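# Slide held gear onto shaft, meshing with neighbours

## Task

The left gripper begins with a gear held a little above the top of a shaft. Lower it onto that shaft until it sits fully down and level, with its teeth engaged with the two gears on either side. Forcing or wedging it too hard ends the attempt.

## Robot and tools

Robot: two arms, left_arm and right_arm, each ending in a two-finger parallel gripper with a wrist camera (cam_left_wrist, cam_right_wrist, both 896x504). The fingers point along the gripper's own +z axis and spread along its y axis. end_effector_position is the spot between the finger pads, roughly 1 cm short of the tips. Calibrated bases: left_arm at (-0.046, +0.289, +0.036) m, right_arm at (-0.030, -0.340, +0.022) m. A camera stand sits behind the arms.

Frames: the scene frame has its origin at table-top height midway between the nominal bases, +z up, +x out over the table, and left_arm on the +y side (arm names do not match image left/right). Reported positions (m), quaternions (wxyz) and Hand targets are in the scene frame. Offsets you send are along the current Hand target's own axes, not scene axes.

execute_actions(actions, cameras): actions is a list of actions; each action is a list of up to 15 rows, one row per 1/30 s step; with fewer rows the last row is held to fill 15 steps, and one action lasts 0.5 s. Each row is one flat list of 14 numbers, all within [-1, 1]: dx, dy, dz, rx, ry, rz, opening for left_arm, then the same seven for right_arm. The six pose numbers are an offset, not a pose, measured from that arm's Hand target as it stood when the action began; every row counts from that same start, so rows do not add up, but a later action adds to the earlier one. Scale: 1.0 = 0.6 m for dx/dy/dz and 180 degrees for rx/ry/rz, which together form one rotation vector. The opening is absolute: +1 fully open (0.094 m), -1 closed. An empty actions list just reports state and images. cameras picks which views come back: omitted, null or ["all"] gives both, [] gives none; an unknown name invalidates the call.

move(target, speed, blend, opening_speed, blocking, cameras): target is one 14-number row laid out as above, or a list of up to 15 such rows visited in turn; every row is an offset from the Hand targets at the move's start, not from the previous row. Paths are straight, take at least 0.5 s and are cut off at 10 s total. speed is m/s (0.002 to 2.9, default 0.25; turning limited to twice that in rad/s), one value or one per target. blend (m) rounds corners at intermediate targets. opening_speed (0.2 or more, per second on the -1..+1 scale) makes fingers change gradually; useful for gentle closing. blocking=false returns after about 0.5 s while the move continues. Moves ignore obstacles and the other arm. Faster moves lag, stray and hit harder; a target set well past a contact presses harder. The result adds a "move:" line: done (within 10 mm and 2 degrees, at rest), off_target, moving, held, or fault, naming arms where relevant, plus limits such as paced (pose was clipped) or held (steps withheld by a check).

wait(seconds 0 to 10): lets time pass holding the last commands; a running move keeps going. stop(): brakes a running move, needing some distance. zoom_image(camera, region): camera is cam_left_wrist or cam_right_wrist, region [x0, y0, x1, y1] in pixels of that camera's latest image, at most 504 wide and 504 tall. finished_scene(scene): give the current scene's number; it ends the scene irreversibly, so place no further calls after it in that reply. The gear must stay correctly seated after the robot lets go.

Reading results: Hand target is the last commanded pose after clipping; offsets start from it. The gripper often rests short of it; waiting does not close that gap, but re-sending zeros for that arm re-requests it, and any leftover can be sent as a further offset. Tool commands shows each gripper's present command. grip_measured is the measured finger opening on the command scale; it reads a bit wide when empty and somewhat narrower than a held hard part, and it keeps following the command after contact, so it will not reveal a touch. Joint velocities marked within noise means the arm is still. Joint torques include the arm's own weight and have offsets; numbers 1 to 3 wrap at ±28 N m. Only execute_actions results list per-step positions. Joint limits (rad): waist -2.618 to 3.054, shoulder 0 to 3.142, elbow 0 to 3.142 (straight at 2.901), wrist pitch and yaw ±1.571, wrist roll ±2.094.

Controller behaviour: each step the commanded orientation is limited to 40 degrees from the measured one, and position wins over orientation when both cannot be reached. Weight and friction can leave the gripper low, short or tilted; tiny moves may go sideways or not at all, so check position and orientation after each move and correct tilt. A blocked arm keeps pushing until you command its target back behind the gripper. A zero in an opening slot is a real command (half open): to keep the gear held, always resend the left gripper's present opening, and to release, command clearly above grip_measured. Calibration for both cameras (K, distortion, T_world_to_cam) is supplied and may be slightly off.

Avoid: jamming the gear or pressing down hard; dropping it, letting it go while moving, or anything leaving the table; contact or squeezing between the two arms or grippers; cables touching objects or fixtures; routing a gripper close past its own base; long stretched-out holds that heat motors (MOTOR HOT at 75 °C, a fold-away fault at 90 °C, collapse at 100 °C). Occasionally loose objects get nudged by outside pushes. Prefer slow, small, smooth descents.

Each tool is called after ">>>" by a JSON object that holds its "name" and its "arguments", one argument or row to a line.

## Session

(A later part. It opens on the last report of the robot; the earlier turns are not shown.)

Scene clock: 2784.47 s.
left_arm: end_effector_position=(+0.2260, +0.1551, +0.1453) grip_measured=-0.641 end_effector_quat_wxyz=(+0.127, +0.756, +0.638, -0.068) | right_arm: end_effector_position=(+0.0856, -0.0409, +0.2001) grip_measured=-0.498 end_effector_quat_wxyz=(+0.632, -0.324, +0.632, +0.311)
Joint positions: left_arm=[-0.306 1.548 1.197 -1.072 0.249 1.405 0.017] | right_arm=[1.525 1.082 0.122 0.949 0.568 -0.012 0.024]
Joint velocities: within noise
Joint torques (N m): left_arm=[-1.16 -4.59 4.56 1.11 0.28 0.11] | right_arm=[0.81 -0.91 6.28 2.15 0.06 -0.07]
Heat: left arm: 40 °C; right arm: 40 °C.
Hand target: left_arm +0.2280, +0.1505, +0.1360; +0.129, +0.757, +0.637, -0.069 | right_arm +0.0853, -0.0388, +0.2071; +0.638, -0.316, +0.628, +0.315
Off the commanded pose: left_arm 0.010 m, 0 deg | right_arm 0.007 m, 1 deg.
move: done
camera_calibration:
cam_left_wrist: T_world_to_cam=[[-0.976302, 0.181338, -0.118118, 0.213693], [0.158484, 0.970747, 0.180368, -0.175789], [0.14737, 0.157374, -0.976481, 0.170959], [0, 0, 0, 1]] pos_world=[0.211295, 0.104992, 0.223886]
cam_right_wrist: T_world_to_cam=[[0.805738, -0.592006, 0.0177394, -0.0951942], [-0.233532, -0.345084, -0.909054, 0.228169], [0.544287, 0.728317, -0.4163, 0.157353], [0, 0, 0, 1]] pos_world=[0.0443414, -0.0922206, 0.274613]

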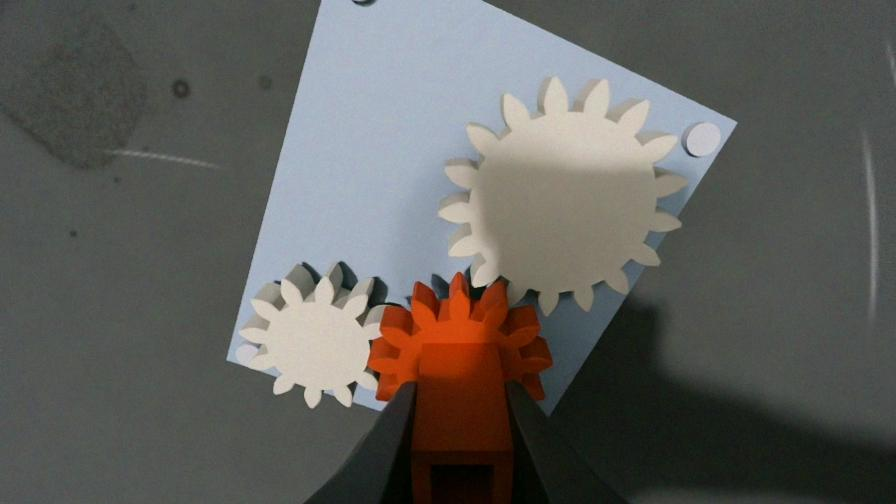

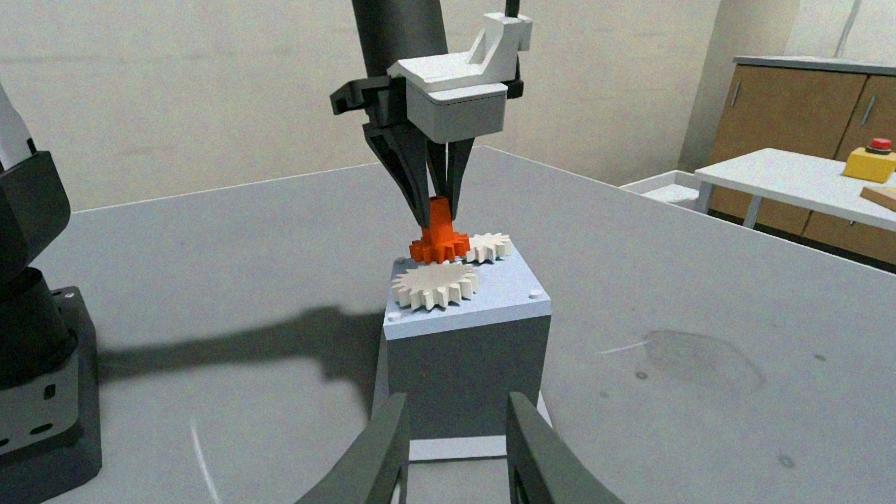

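>>> {"name": "move", "arguments": {
  "target": [-0.0024,-0.0031,-0.004,-0.0222,0.0167,0,-1,0,0,0,0,0,0,-0.5],
  "speed": 0.02,
  "cameras": []
}}

>>> {"name": "move", "arguments": {
  "target": [0,0,0,0,0,-0.019,-1,0,0,0,0,0,0,-0.5],
  "speed": 0.02,
  "cameras": []
}}

>>> {"name": "move", "arguments": {
  "target": [0.0024,0.0031,-0.030,0.0222,-0.0167,0,-1,0,0,0,0,0,0,-0.5],
  "speed": 0.02,
  "cameras": ["cam_left_wrist"]
}}

Scene clock: 2813.97 s.
left_arm: end_effector_position=(+0.2253, +0.1516, +0.1362) grip_measured=-0.641 end_effector_quat_wxyz=(+0.130, +0.754, +0.642, -0.035) | right_arm: end_effector_position=(+0.0856, -0.0409, +0.2001) grip_measured=-0.498 end_effector_quat_wxyz=(+0.632, -0.324, +0.632, +0.311)
Joint positions: left_arm=[-0.354 1.513 1.129 -0.989 0.186 1.349 0.017] | right_arm=[1.525 1.082 0.122 0.949 0.568 -0.012 0.024]
Joint velocities: within noise
Joint torques (N m): left_arm=[-0.95 -7.25 5.91 0.94 0.1 0.09] | right_arm=[0.85 -1.03 6.32 2.15 0.07 -0.06]
Heat: left arm: 39 °C; right arm: 40 °C.
Hand target: left_arm +0.2257, +0.1503, +0.1386; +0.139, +0.754, +0.642, -0.027 | right_arm +0.0853, -0.0388, +0.2071; +0.638, -0.316, +0.628, +0.315
Off the commanded pose: left_arm 0.003 m, 1 deg | right_arm 0.007 m, 1 deg.
move: done
No camera images: "cameras" was empty.

Scene clock: 2815.80 s.
left_arm: end_effector_position=(+0.2255, +0.1517, +0.1362) grip_measured=-0.641 end_effector_quat_wxyz=(+0.129, +0.735, +0.664, -0.038) | right_arm: end_effector_position=(+0.0856, -0.0409, +0.2001) grip_measured=-0.498 end_effector_quat_wxyz=(+0.632, -0.324, +0.632, +0.311)
Joint positions: left_arm=[-0.354 1.513 1.129 -0.988 0.185 1.29 0.017] | right_arm=[1.525 1.082 0.122 0.949 0.568 -0.012 0.024]
Joint velocities: within noise
Joint torques (N m): left_arm=[-0.94 -7.31 5.9 0.95 0.11 0.06] | right_arm=[0.77 -0.98 6.37 2.16 0.08 -0.06]
Heat: left arm: 39 °C; right arm: 40 °C.
Hand target: left_arm +0.2257, +0.1502, +0.1386; +0.138, +0.734, +0.664, -0.031 | right_arm +0.0853, -0.0388, +0.2071; +0.638, -0.316, +0.628, +0.315
Off the commanded pose: left_arm 0.003 m, 1 deg | right_arm 0.007 m, 1 deg.
move: done
No camera images: "cameras" was empty.

Scene clock: 2818.33 s.
left_arm: end_effector_position=(+0.2254, +0.1565, +0.1504) grip_measured=-0.641 end_effector_quat_wxyz=(+0.129, +0.736, +0.661, -0.066) | right_arm: end_effector_position=(+0.0856, -0.0409, +0.2001) grip_measured=-0.498 end_effector_quat_wxyz=(+0.632, -0.324, +0.632, +0.311)
Joint positions: left_arm=[-0.306 1.529 1.199 -1.079 0.243 1.342 0.017] | right_arm=[1.525 1.082 0.122 0.949 0.568 -0.012 0.024]
Joint velocities: within noise
Joint torques (N m): left_arm=[0.35 -5.23 9.39 0.37 0.39 0.26] | right_arm=[0.77 -0.99 6.38 2.17 0.07 -0.08]
Heat: left arm: 39 °C; right arm: 40 °C.
Hand target: left_arm +0.2253, +0.1558, +0.1558; +0.130, +0.738, +0.659, -0.074 | right_arm +0.0853, -0.0388, +0.2071; +0.638, -0.316, +0.628, +0.315
Off the commanded pose: left_arm 0.005 m, 1 deg | right_arm 0.007 m, 1 deg.
move: done
camera_calibration:
cam_left_wrist: T_world_to_cam=[[-0.985971, 0.120156, -0.115863, 0.224737], [0.0984967, 0.979214, 0.177311, -0.165334], [0.13476, 0.163411, -0.977311, 0.177866], [0, 0, 0, 1]] pos_world=[0.213899, 0.105828, 0.229185]
Images, in order (width x height): cam_left_wrist 896x504.

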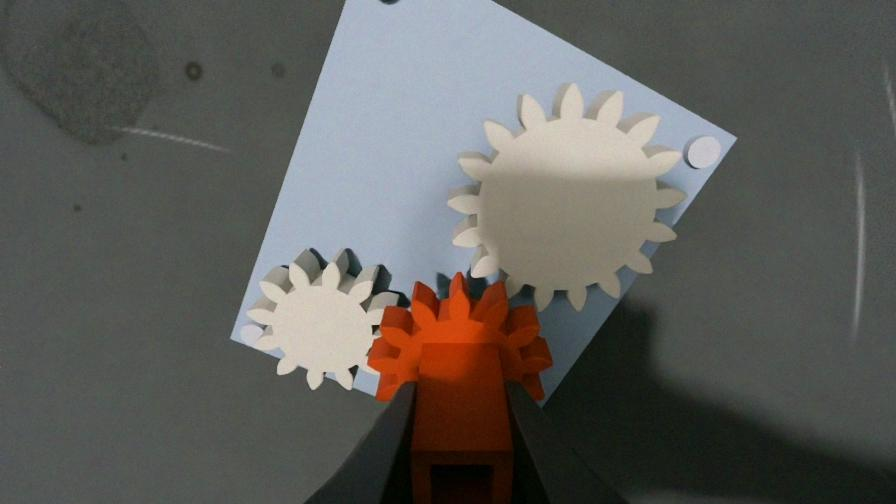

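>>> {"name": "move", "arguments": {
  "target": [0,0,0.020,0,0,0,-1,0,0,0,0,0,0,-0.5],
  "speed": 0.01,
  "cameras": []
}}

>>> {"name": "move", "arguments": {
  "target": [0,0,0.006,0,0,0,-1,0,0,0,0,0,0,-0.5],
  "speed": 0.01,
  "cameras": []
}}

>>> {"name": "move", "arguments": {
  "target": [0,0,0.006,0,0,0,-1,0,0,0,0,0,0,-0.5],
  "speed": 0.01,
  "cameras": []
}}

Scene clock: 2829.00 s.
left_arm: end_effector_position=(+0.2260, +0.1558, +0.1479) grip_measured=-0.641 end_effector_quat_wxyz=(+0.127, +0.736, +0.661, -0.069) | right_arm: end_effector_position=(+0.0856, -0.0409, +0.2001) grip_measured=-0.498 end_effector_quat_wxyz=(+0.632, -0.324, +0.632, +0.311)
Joint positions: left_arm=[-0.306 1.539 1.199 -1.075 0.246 1.343 0.017] | right_arm=[1.525 1.082 0.122 0.949 0.568 -0.012 0.024]
Joint velocities: within noise
Joint torques (N m): left_arm=[-0.62 -5.26 6.09 0.86 0.34 0.15] | right_arm=[0.87 -0.95 6.35 2.14 0.06 -0.05]
Heat: left arm: 39 °C; right arm: 40 °C.
Hand target: left_arm +0.2260, +0.1524, +0.1444; +0.130, +0.737, +0.659, -0.074 | right_arm +0.0853, -0.0388, +0.2071; +0.638, -0.316, +0.628, +0.315
Off the commanded pose: left_arm 0.005 m, 1 deg | right_arm 0.007 m, 1 deg.
move: done
No camera images: "cameras" was empty.

Scene clock: 2829.83 s.
left_arm: end_effector_position=(+0.2265, +0.1556, +0.1440) grip_measured=-0.641 end_effector_quat_wxyz=(+0.127, +0.736, +0.661, -0.069) | right_arm: end_effector_position=(+0.0856, -0.0409, +0.2001) grip_measured=-0.498 end_effector_quat_wxyz=(+0.632, -0.324, +0.632, +0.311)
Joint positions: left_arm=[-0.306 1.543 1.187 -1.06 0.246 1.343 0.017] | right_arm=[1.525 1.082 0.122 0.949 0.568 -0.012 0.024]
Joint velocities: within noise
Joint torques (N m): left_arm=[-1.03 -5.26 6.2 0.83 0.34 0.14] | right_arm=[0.77 -0.9 6.38 2.16 0.08 -0.06]
Heat: left arm: 39 °C; right arm: 40 °C.
Hand target: left_arm +0.2262, +0.1514, +0.1409; +0.129, +0.737, +0.659, -0.074 | right_arm +0.0853, -0.0388, +0.2071; +0.638, -0.316, +0.628, +0.315
Off the commanded pose: left_arm 0.005 m, 1 deg | right_arm 0.007 m, 1 deg.
move: done
No camera images: "cameras" was empty.

Scene clock: 2830.67 s.
left_arm: end_effector_position=(+0.2264, +0.1542, +0.1404) grip_measured=-0.641 end_effector_quat_wxyz=(+0.127, +0.738, +0.660, -0.069) | right_arm: end_effector_position=(+0.0856, -0.0409, +0.2001) grip_measured=-0.498 end_effector_quat_wxyz=(+0.632, -0.324, +0.632, +0.311)
Joint positions: left_arm=[-0.311 1.546 1.176 -1.045 0.246 1.343 0.017] | right_arm=[1.525 1.082 0.122 0.949 0.568 -0.012 0.024]
Joint velocities: within noise
Joint torques (N m): left_arm=[-0.88 -5.38 6.2 0.84 0.35 0.14] | right_arm=[0.81 -0.94 6.35 2.17 0.07 -0.08]
Heat: left arm: 39 °C; right arm: 40 °C.
Hand target: left_arm +0.2264, +0.1503, +0.1375; +0.130, +0.737, +0.659, -0.074 | right_arm +0.0853, -0.0388, +0.2071; +0.638, -0.316, +0.628, +0.315
Off the commanded pose: left_arm 0.005 m, 1 deg | right_arm 0.007 m, 1 deg.
move: done
No camera images: "cameras" was empty.

It slides down. Continue.

>>> {"name": "move", "arguments": {
  "target": [0,0,0.005,0,0,0,-1,0,0,0,0,0,0,-0.5],
  "speed": 0.01,
  "cameras": []
}}

>>> {"name": "move", "arguments": {
  "target": [0,0,0.005,0,0,0,-1,0,0,0,0,0,0,-0.5],
  "speed": 0.01,
  "cameras": []
}}

>>> {"name": "move", "arguments": {
  "target": [0,0,0.003,0,0,0,-1,0,0,0,0,0,0,-0.5],
  "speed": 0.01
}}

>>> {"name": "zoom_image", "arguments": {
  "camera": "cam_right_wrist",
  "region": [385, 225, 485, 315]
}}

Scene clock: 2841.03 s.
left_arm: end_effector_position=(+0.2264, +0.1533, +0.1384) grip_measured=-0.641 end_effector_quat_wxyz=(+0.128, +0.738, +0.659, -0.069) | right_arm: end_effector_position=(+0.0856, -0.0409, +0.2001) grip_measured=-0.498 end_effector_quat_wxyz=(+0.632, -0.324, +0.632, +0.311)
Joint positions: left_arm=[-0.313 1.546 1.167 -1.034 0.246 1.341 0.017] | right_arm=[1.525 1.082 0.122 0.949 0.568 -0.012 0.024]
Joint velocities: within noise
Joint torques (N m): left_arm=[-0.87 -5.05 6.23 0.84 0.35 0.11] | right_arm=[0.79 -0.99 6.39 2.17 0.05 -0.08]
Heat: left arm: 39 °C; right arm: 40 °C.
Hand target: left_arm +0.2267, +0.1494, +0.1346; +0.130, +0.738, +0.659, -0.074 | right_arm +0.0853, -0.0388, +0.2071; +0.638, -0.316, +0.628, +0.315
Off the commanded pose: left_arm 0.005 m, 1 deg | right_arm 0.007 m, 1 deg.
move: done
No camera images: "cameras" was empty.

Scene clock: 2841.73 s.
left_arm: end_effector_position=(+0.2266, +0.1527, +0.1357) grip_measured=-0.641 end_effector_quat_wxyz=(+0.127, +0.738, +0.659, -0.069) | right_arm: end_effector_position=(+0.0856, -0.0409, +0.2001) grip_measured=-0.498 end_effector_quat_wxyz=(+0.632, -0.324, +0.632, +0.311)
Joint positions: left_arm=[-0.315 1.552 1.162 -1.025 0.246 1.339 0.017] | right_arm=[1.525 1.082 0.122 0.949 0.568 -0.012 0.024]
Joint velocities: within noise
Joint torques (N m): left_arm=[-0.92 -5.22 5.97 0.89 0.31 0.1] | right_arm=[0.84 -1.1 6.31 2.13 0.05 -0.06]
Heat: left arm: 39 °C; right arm: 40 °C.
Hand target: left_arm +0.2268, +0.1486, +0.1317; +0.129, +0.738, +0.659, -0.074 | right_arm +0.0853, -0.0388, +0.2071; +0.638, -0.316, +0.628, +0.315
Off the commanded pose: left_arm 0.006 m, 1 deg | right_arm 0.007 m, 1 deg.
move: done
No camera images: "cameras" was empty.

Scene clock: 2842.43 s.
left_arm: end_effector_position=(+0.2266, +0.1527, +0.1355) grip_measured=-0.641 end_effector_quat_wxyz=(+0.127, +0.737, +0.660, -0.070) | right_arm: end_effector_position=(+0.0856, -0.0409, +0.2001) grip_measured=-0.498 end_effector_quat_wxyz=(+0.632, -0.324, +0.632, +0.311)
Joint positions: left_arm=[-0.315 1.552 1.161 -1.025 0.246 1.337 0.017] | right_arm=[1.525 1.082 0.122 0.949 0.568 -0.012 0.024]
Joint velocities: within noise
Joint torques (N m): left_arm=[-1.06 -5.01 5.61 0.93 0.34 0.09] | right_arm=[0.87 -1.07 6.24 2.19 0.07 -0.06]
Heat: left arm: 39 °C; right arm: 40 °C.
Hand target: left_arm +0.2269, +0.1481, +0.1300; +0.129, +0.737, +0.659, -0.074 | right_arm +0.0853, -0.0388, +0.2071; +0.638, -0.316, +0.628, +0.315
Off the commanded pose: left_arm 0.007 m, 1 deg | right_arm 0.007 m, 1 deg.
move: done
camera_calibration:
cam_left_wrist: T_world_to_cam=[[-0.986233, 0.124845, -0.108438, 0.223025], [0.104666, 0.978961, 0.175158, -0.160197], [0.128024, 0.161397, -0.97855, 0.165792], [0, 0, 0, 1]] pos_world=[0.215497, 0.102225, 0.21448]
cam_right_wrist: T_world_to_cam=[[0.805738, -0.592006, 0.0177394, -0.0951942], [-0.233532, -0.345084, -0.909054, 0.228169], [0.544287, 0.728317, -0.4163, 0.157353], [0, 0, 0, 1]] pos_world=[0.0443414, -0.0922206, 0.274613]

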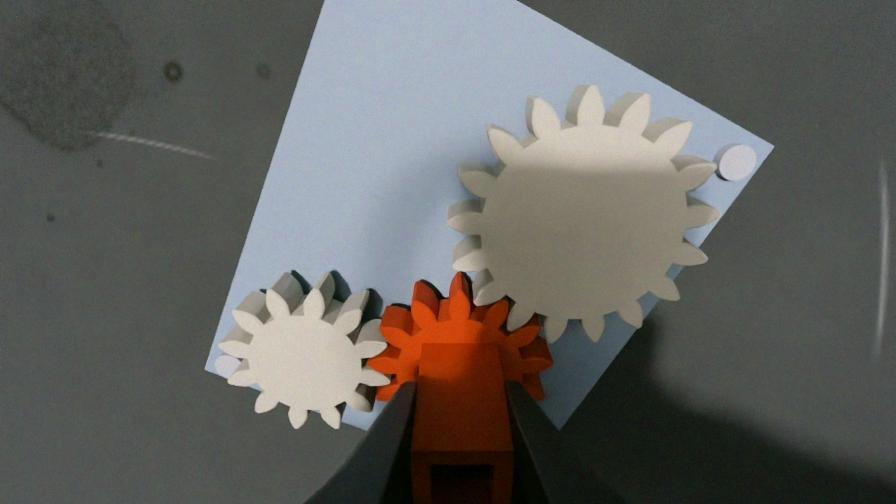

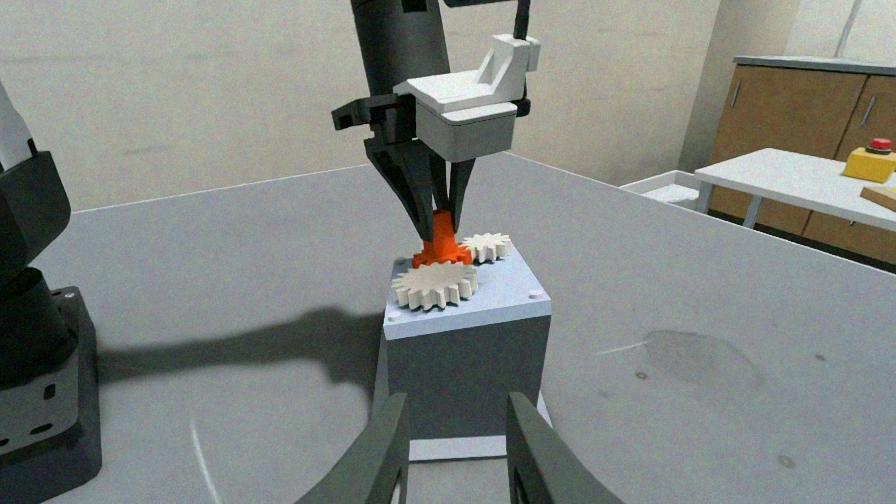

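Scaled by 5.040 from the camera's 896x504 image, which has a finer 1280x720 frame.

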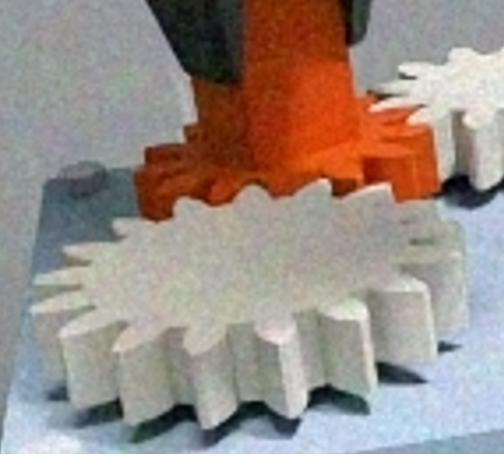

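>>> {"name": "move", "arguments": {
  "target": [0,0,-0.010,0,0,0,-1,0,0,0,0,0,0,-0.5],
  "speed": 0.02,
  "cameras": []
}}

>>> {"name": "move", "arguments": {
  "target": [0,0,0,0,0,0,-0.3,0,0,0,0,0,0,-0.5],
  "opening_speed": 0.4
}}

Scene clock: 2851.63 s.
left_arm: end_effector_position=(+0.2266, +0.1527, +0.1355) grip_measured=-0.641 end_effector_quat_wxyz=(+0.127, +0.737, +0.660, -0.070) | right_arm: end_effector_position=(+0.0856, -0.0409, +0.2001) grip_measured=-0.498 end_effector_quat_wxyz=(+0.632, -0.324, +0.632, +0.311)
Joint positions: left_arm=[-0.315 1.552 1.161 -1.025 0.246 1.337 0.017] | right_arm=[1.525 1.082 0.122 0.949 0.568 -0.012 0.024]
Joint velocities: within noise
Joint torques (N m): left_arm=[-0.57 -5.57 7.06 0.68 0.33 0.15] | right_arm=[0.94 -1.03 6.38 2.17 0.07 -0.05]
Heat: left arm: 38 °C; right arm: 40 °C.
Hand target: left_arm +0.2265, +0.1498, +0.1357; +0.129, +0.738, +0.659, -0.074 | right_arm +0.0853, -0.0388, +0.2071; +0.638, -0.316, +0.628, +0.315
Off the commanded pose: left_arm 0.003 m, 1 deg | right_arm 0.007 m, 1 deg.
move: done
No camera images: "cameras" was empty.

Scene clock: 2853.60 s.
left_arm: end_effector_position=(+0.2266, +0.1527, +0.1355) grip_measured=-0.302 end_effector_quat_wxyz=(+0.127, +0.737, +0.660, -0.070) | right_arm: end_effector_position=(+0.0856, -0.0409, +0.2001) grip_measured=-0.498 end_effector_quat_wxyz=(+0.632, -0.324, +0.632, +0.311)
Joint positions: left_arm=[-0.315 1.552 1.161 -1.025 0.246 1.337 0.033] | right_arm=[1.525 1.082 0.122 0.949 0.568 -0.012 0.024]
Joint velocities: within noise
Joint torques (N m): left_arm=[-0.54 -5.61 7.16 0.71 0.33 0.14] | right_arm=[0.8 -1.06 6.32 2.16 0.06 -0.06]
Heat: left arm: 38 °C; right arm: 40 °C.
Hand target: left_arm +0.2265, +0.1498, +0.1357; +0.129, +0.738, +0.659, -0.074 | right_arm +0.0853, -0.0388, +0.2071; +0.638, -0.316, +0.628, +0.315
Off the commanded pose: left_arm 0.003 m, 1 deg | right_arm 0.007 m, 1 deg.
move: done
camera_calibration:
cam_left_wrist: T_world_to_cam=[[-0.986233, 0.124845, -0.108438, 0.223025], [0.104666, 0.978961, 0.175158, -0.160197], [0.128024, 0.161397, -0.97855, 0.165792], [0, 0, 0, 1]] pos_world=[0.215497, 0.102225, 0.21448]
cam_right_wrist: T_world_to_cam=[[0.805738, -0.592006, 0.0177394, -0.0951942], [-0.233532, -0.345084, -0.909054, 0.228169], [0.544287, 0.728317, -0.4163, 0.157353], [0, 0, 0, 1]] pos_world=[0.0443414, -0.0922206, 0.274613]

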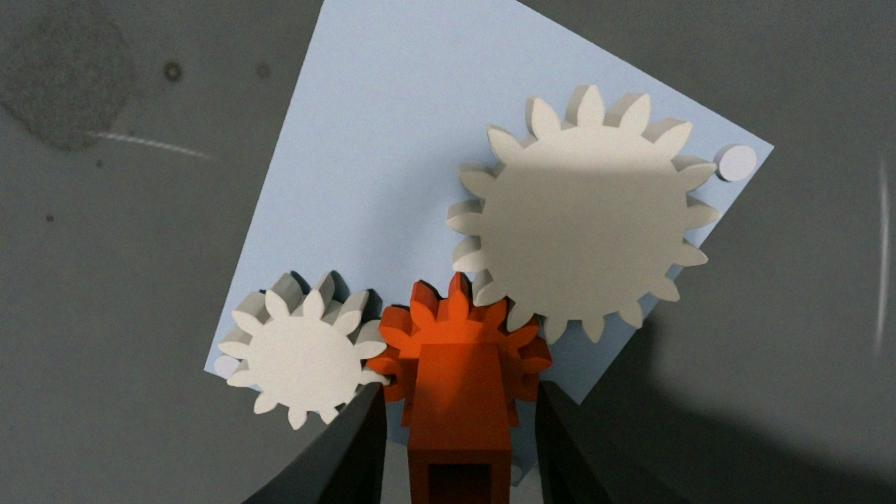

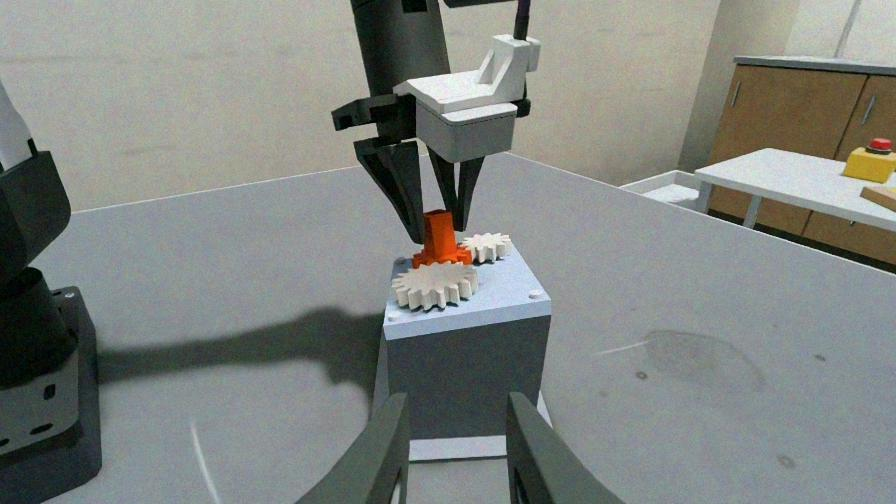

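>>> {"name": "move", "arguments": {
  "target": [0,0,-0.15,0,0,0,-0.3,0,0,0,0,0,0,-0.5],
  "speed": 0.06
}}

Scene clock: 2860.33 s.
left_arm: end_effector_position=(+0.2198, +0.1769, +0.2092) grip_measured=-0.302 end_effector_quat_wxyz=(+0.112, +0.735, +0.664, -0.078) | right_arm: end_effector_position=(+0.0856, -0.0409, +0.2001) grip_measured=-0.498 end_effector_quat_wxyz=(+0.632, -0.324, +0.632, +0.311)
Joint positions: left_arm=[-0.239 1.538 1.447 -1.378 0.253 1.411 0.033] | right_arm=[1.525 1.082 0.122 0.949 0.568 -0.012 0.024]
Joint velocities: within noise
Joint torques (N m): left_arm=[0.27 -7.32 9.22 0.4 0.38 0.3] | right_arm=[0.83 -0.96 6.38 2.12 0.07 -0.05]
Heat: left arm: 38 °C; right arm: 40 °C.
Hand target: left_arm +0.2210, +0.1758, +0.2217; +0.129, +0.737, +0.659, -0.074 | right_arm +0.0853, -0.0388, +0.2071; +0.638, -0.316, +0.628, +0.315
Off the commanded pose: left_arm 0.013 m, 2 deg | right_arm 0.007 m, 1 deg.
move: off_target (left_arm)
camera_calibration:
cam_left_wrist: T_world_to_cam=[[-0.989871, 0.121448, -0.0735257, 0.215374], [0.106281, 0.977278, 0.183391, -0.19786], [0.0941275, 0.173719, -0.980287, 0.240479], [0, 0, 0, 1]] pos_world=[0.211586, 0.125431, 0.287859]
cam_right_wrist: T_world_to_cam=[[0.805738, -0.592006, 0.0177394, -0.0951942], [-0.233532, -0.345084, -0.909054, 0.228169], [0.544287, 0.728317, -0.4163, 0.157353], [0, 0, 0, 1]] pos_world=[0.0443414, -0.0922206, 0.274613]

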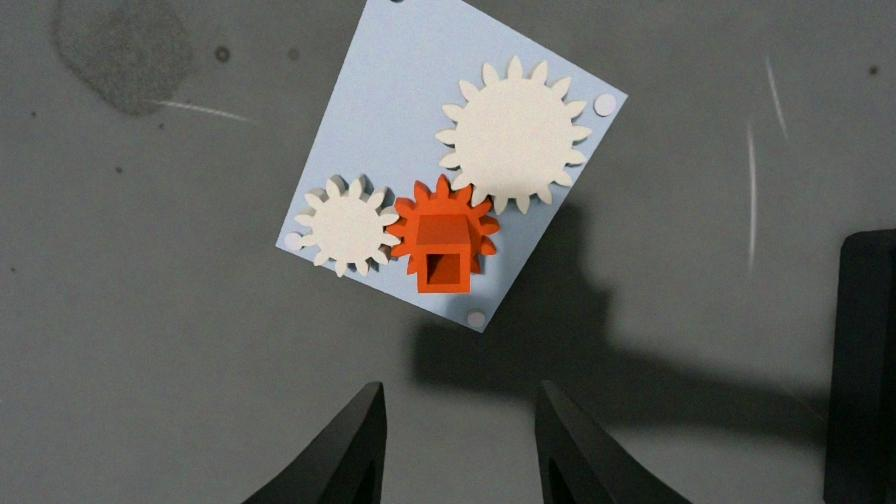

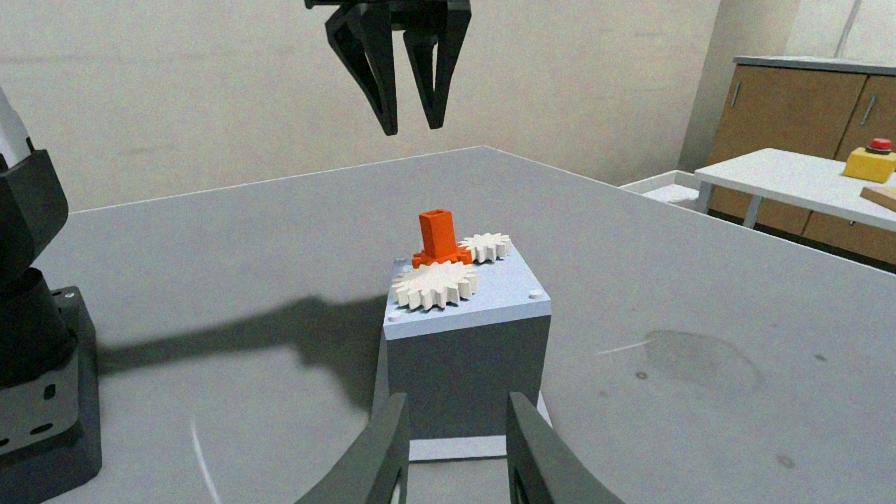

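Great—done in practice.

>>> {"name": "finished_scene", "arguments": {
  "scene": 1
}}

The scene is finished: the task was done.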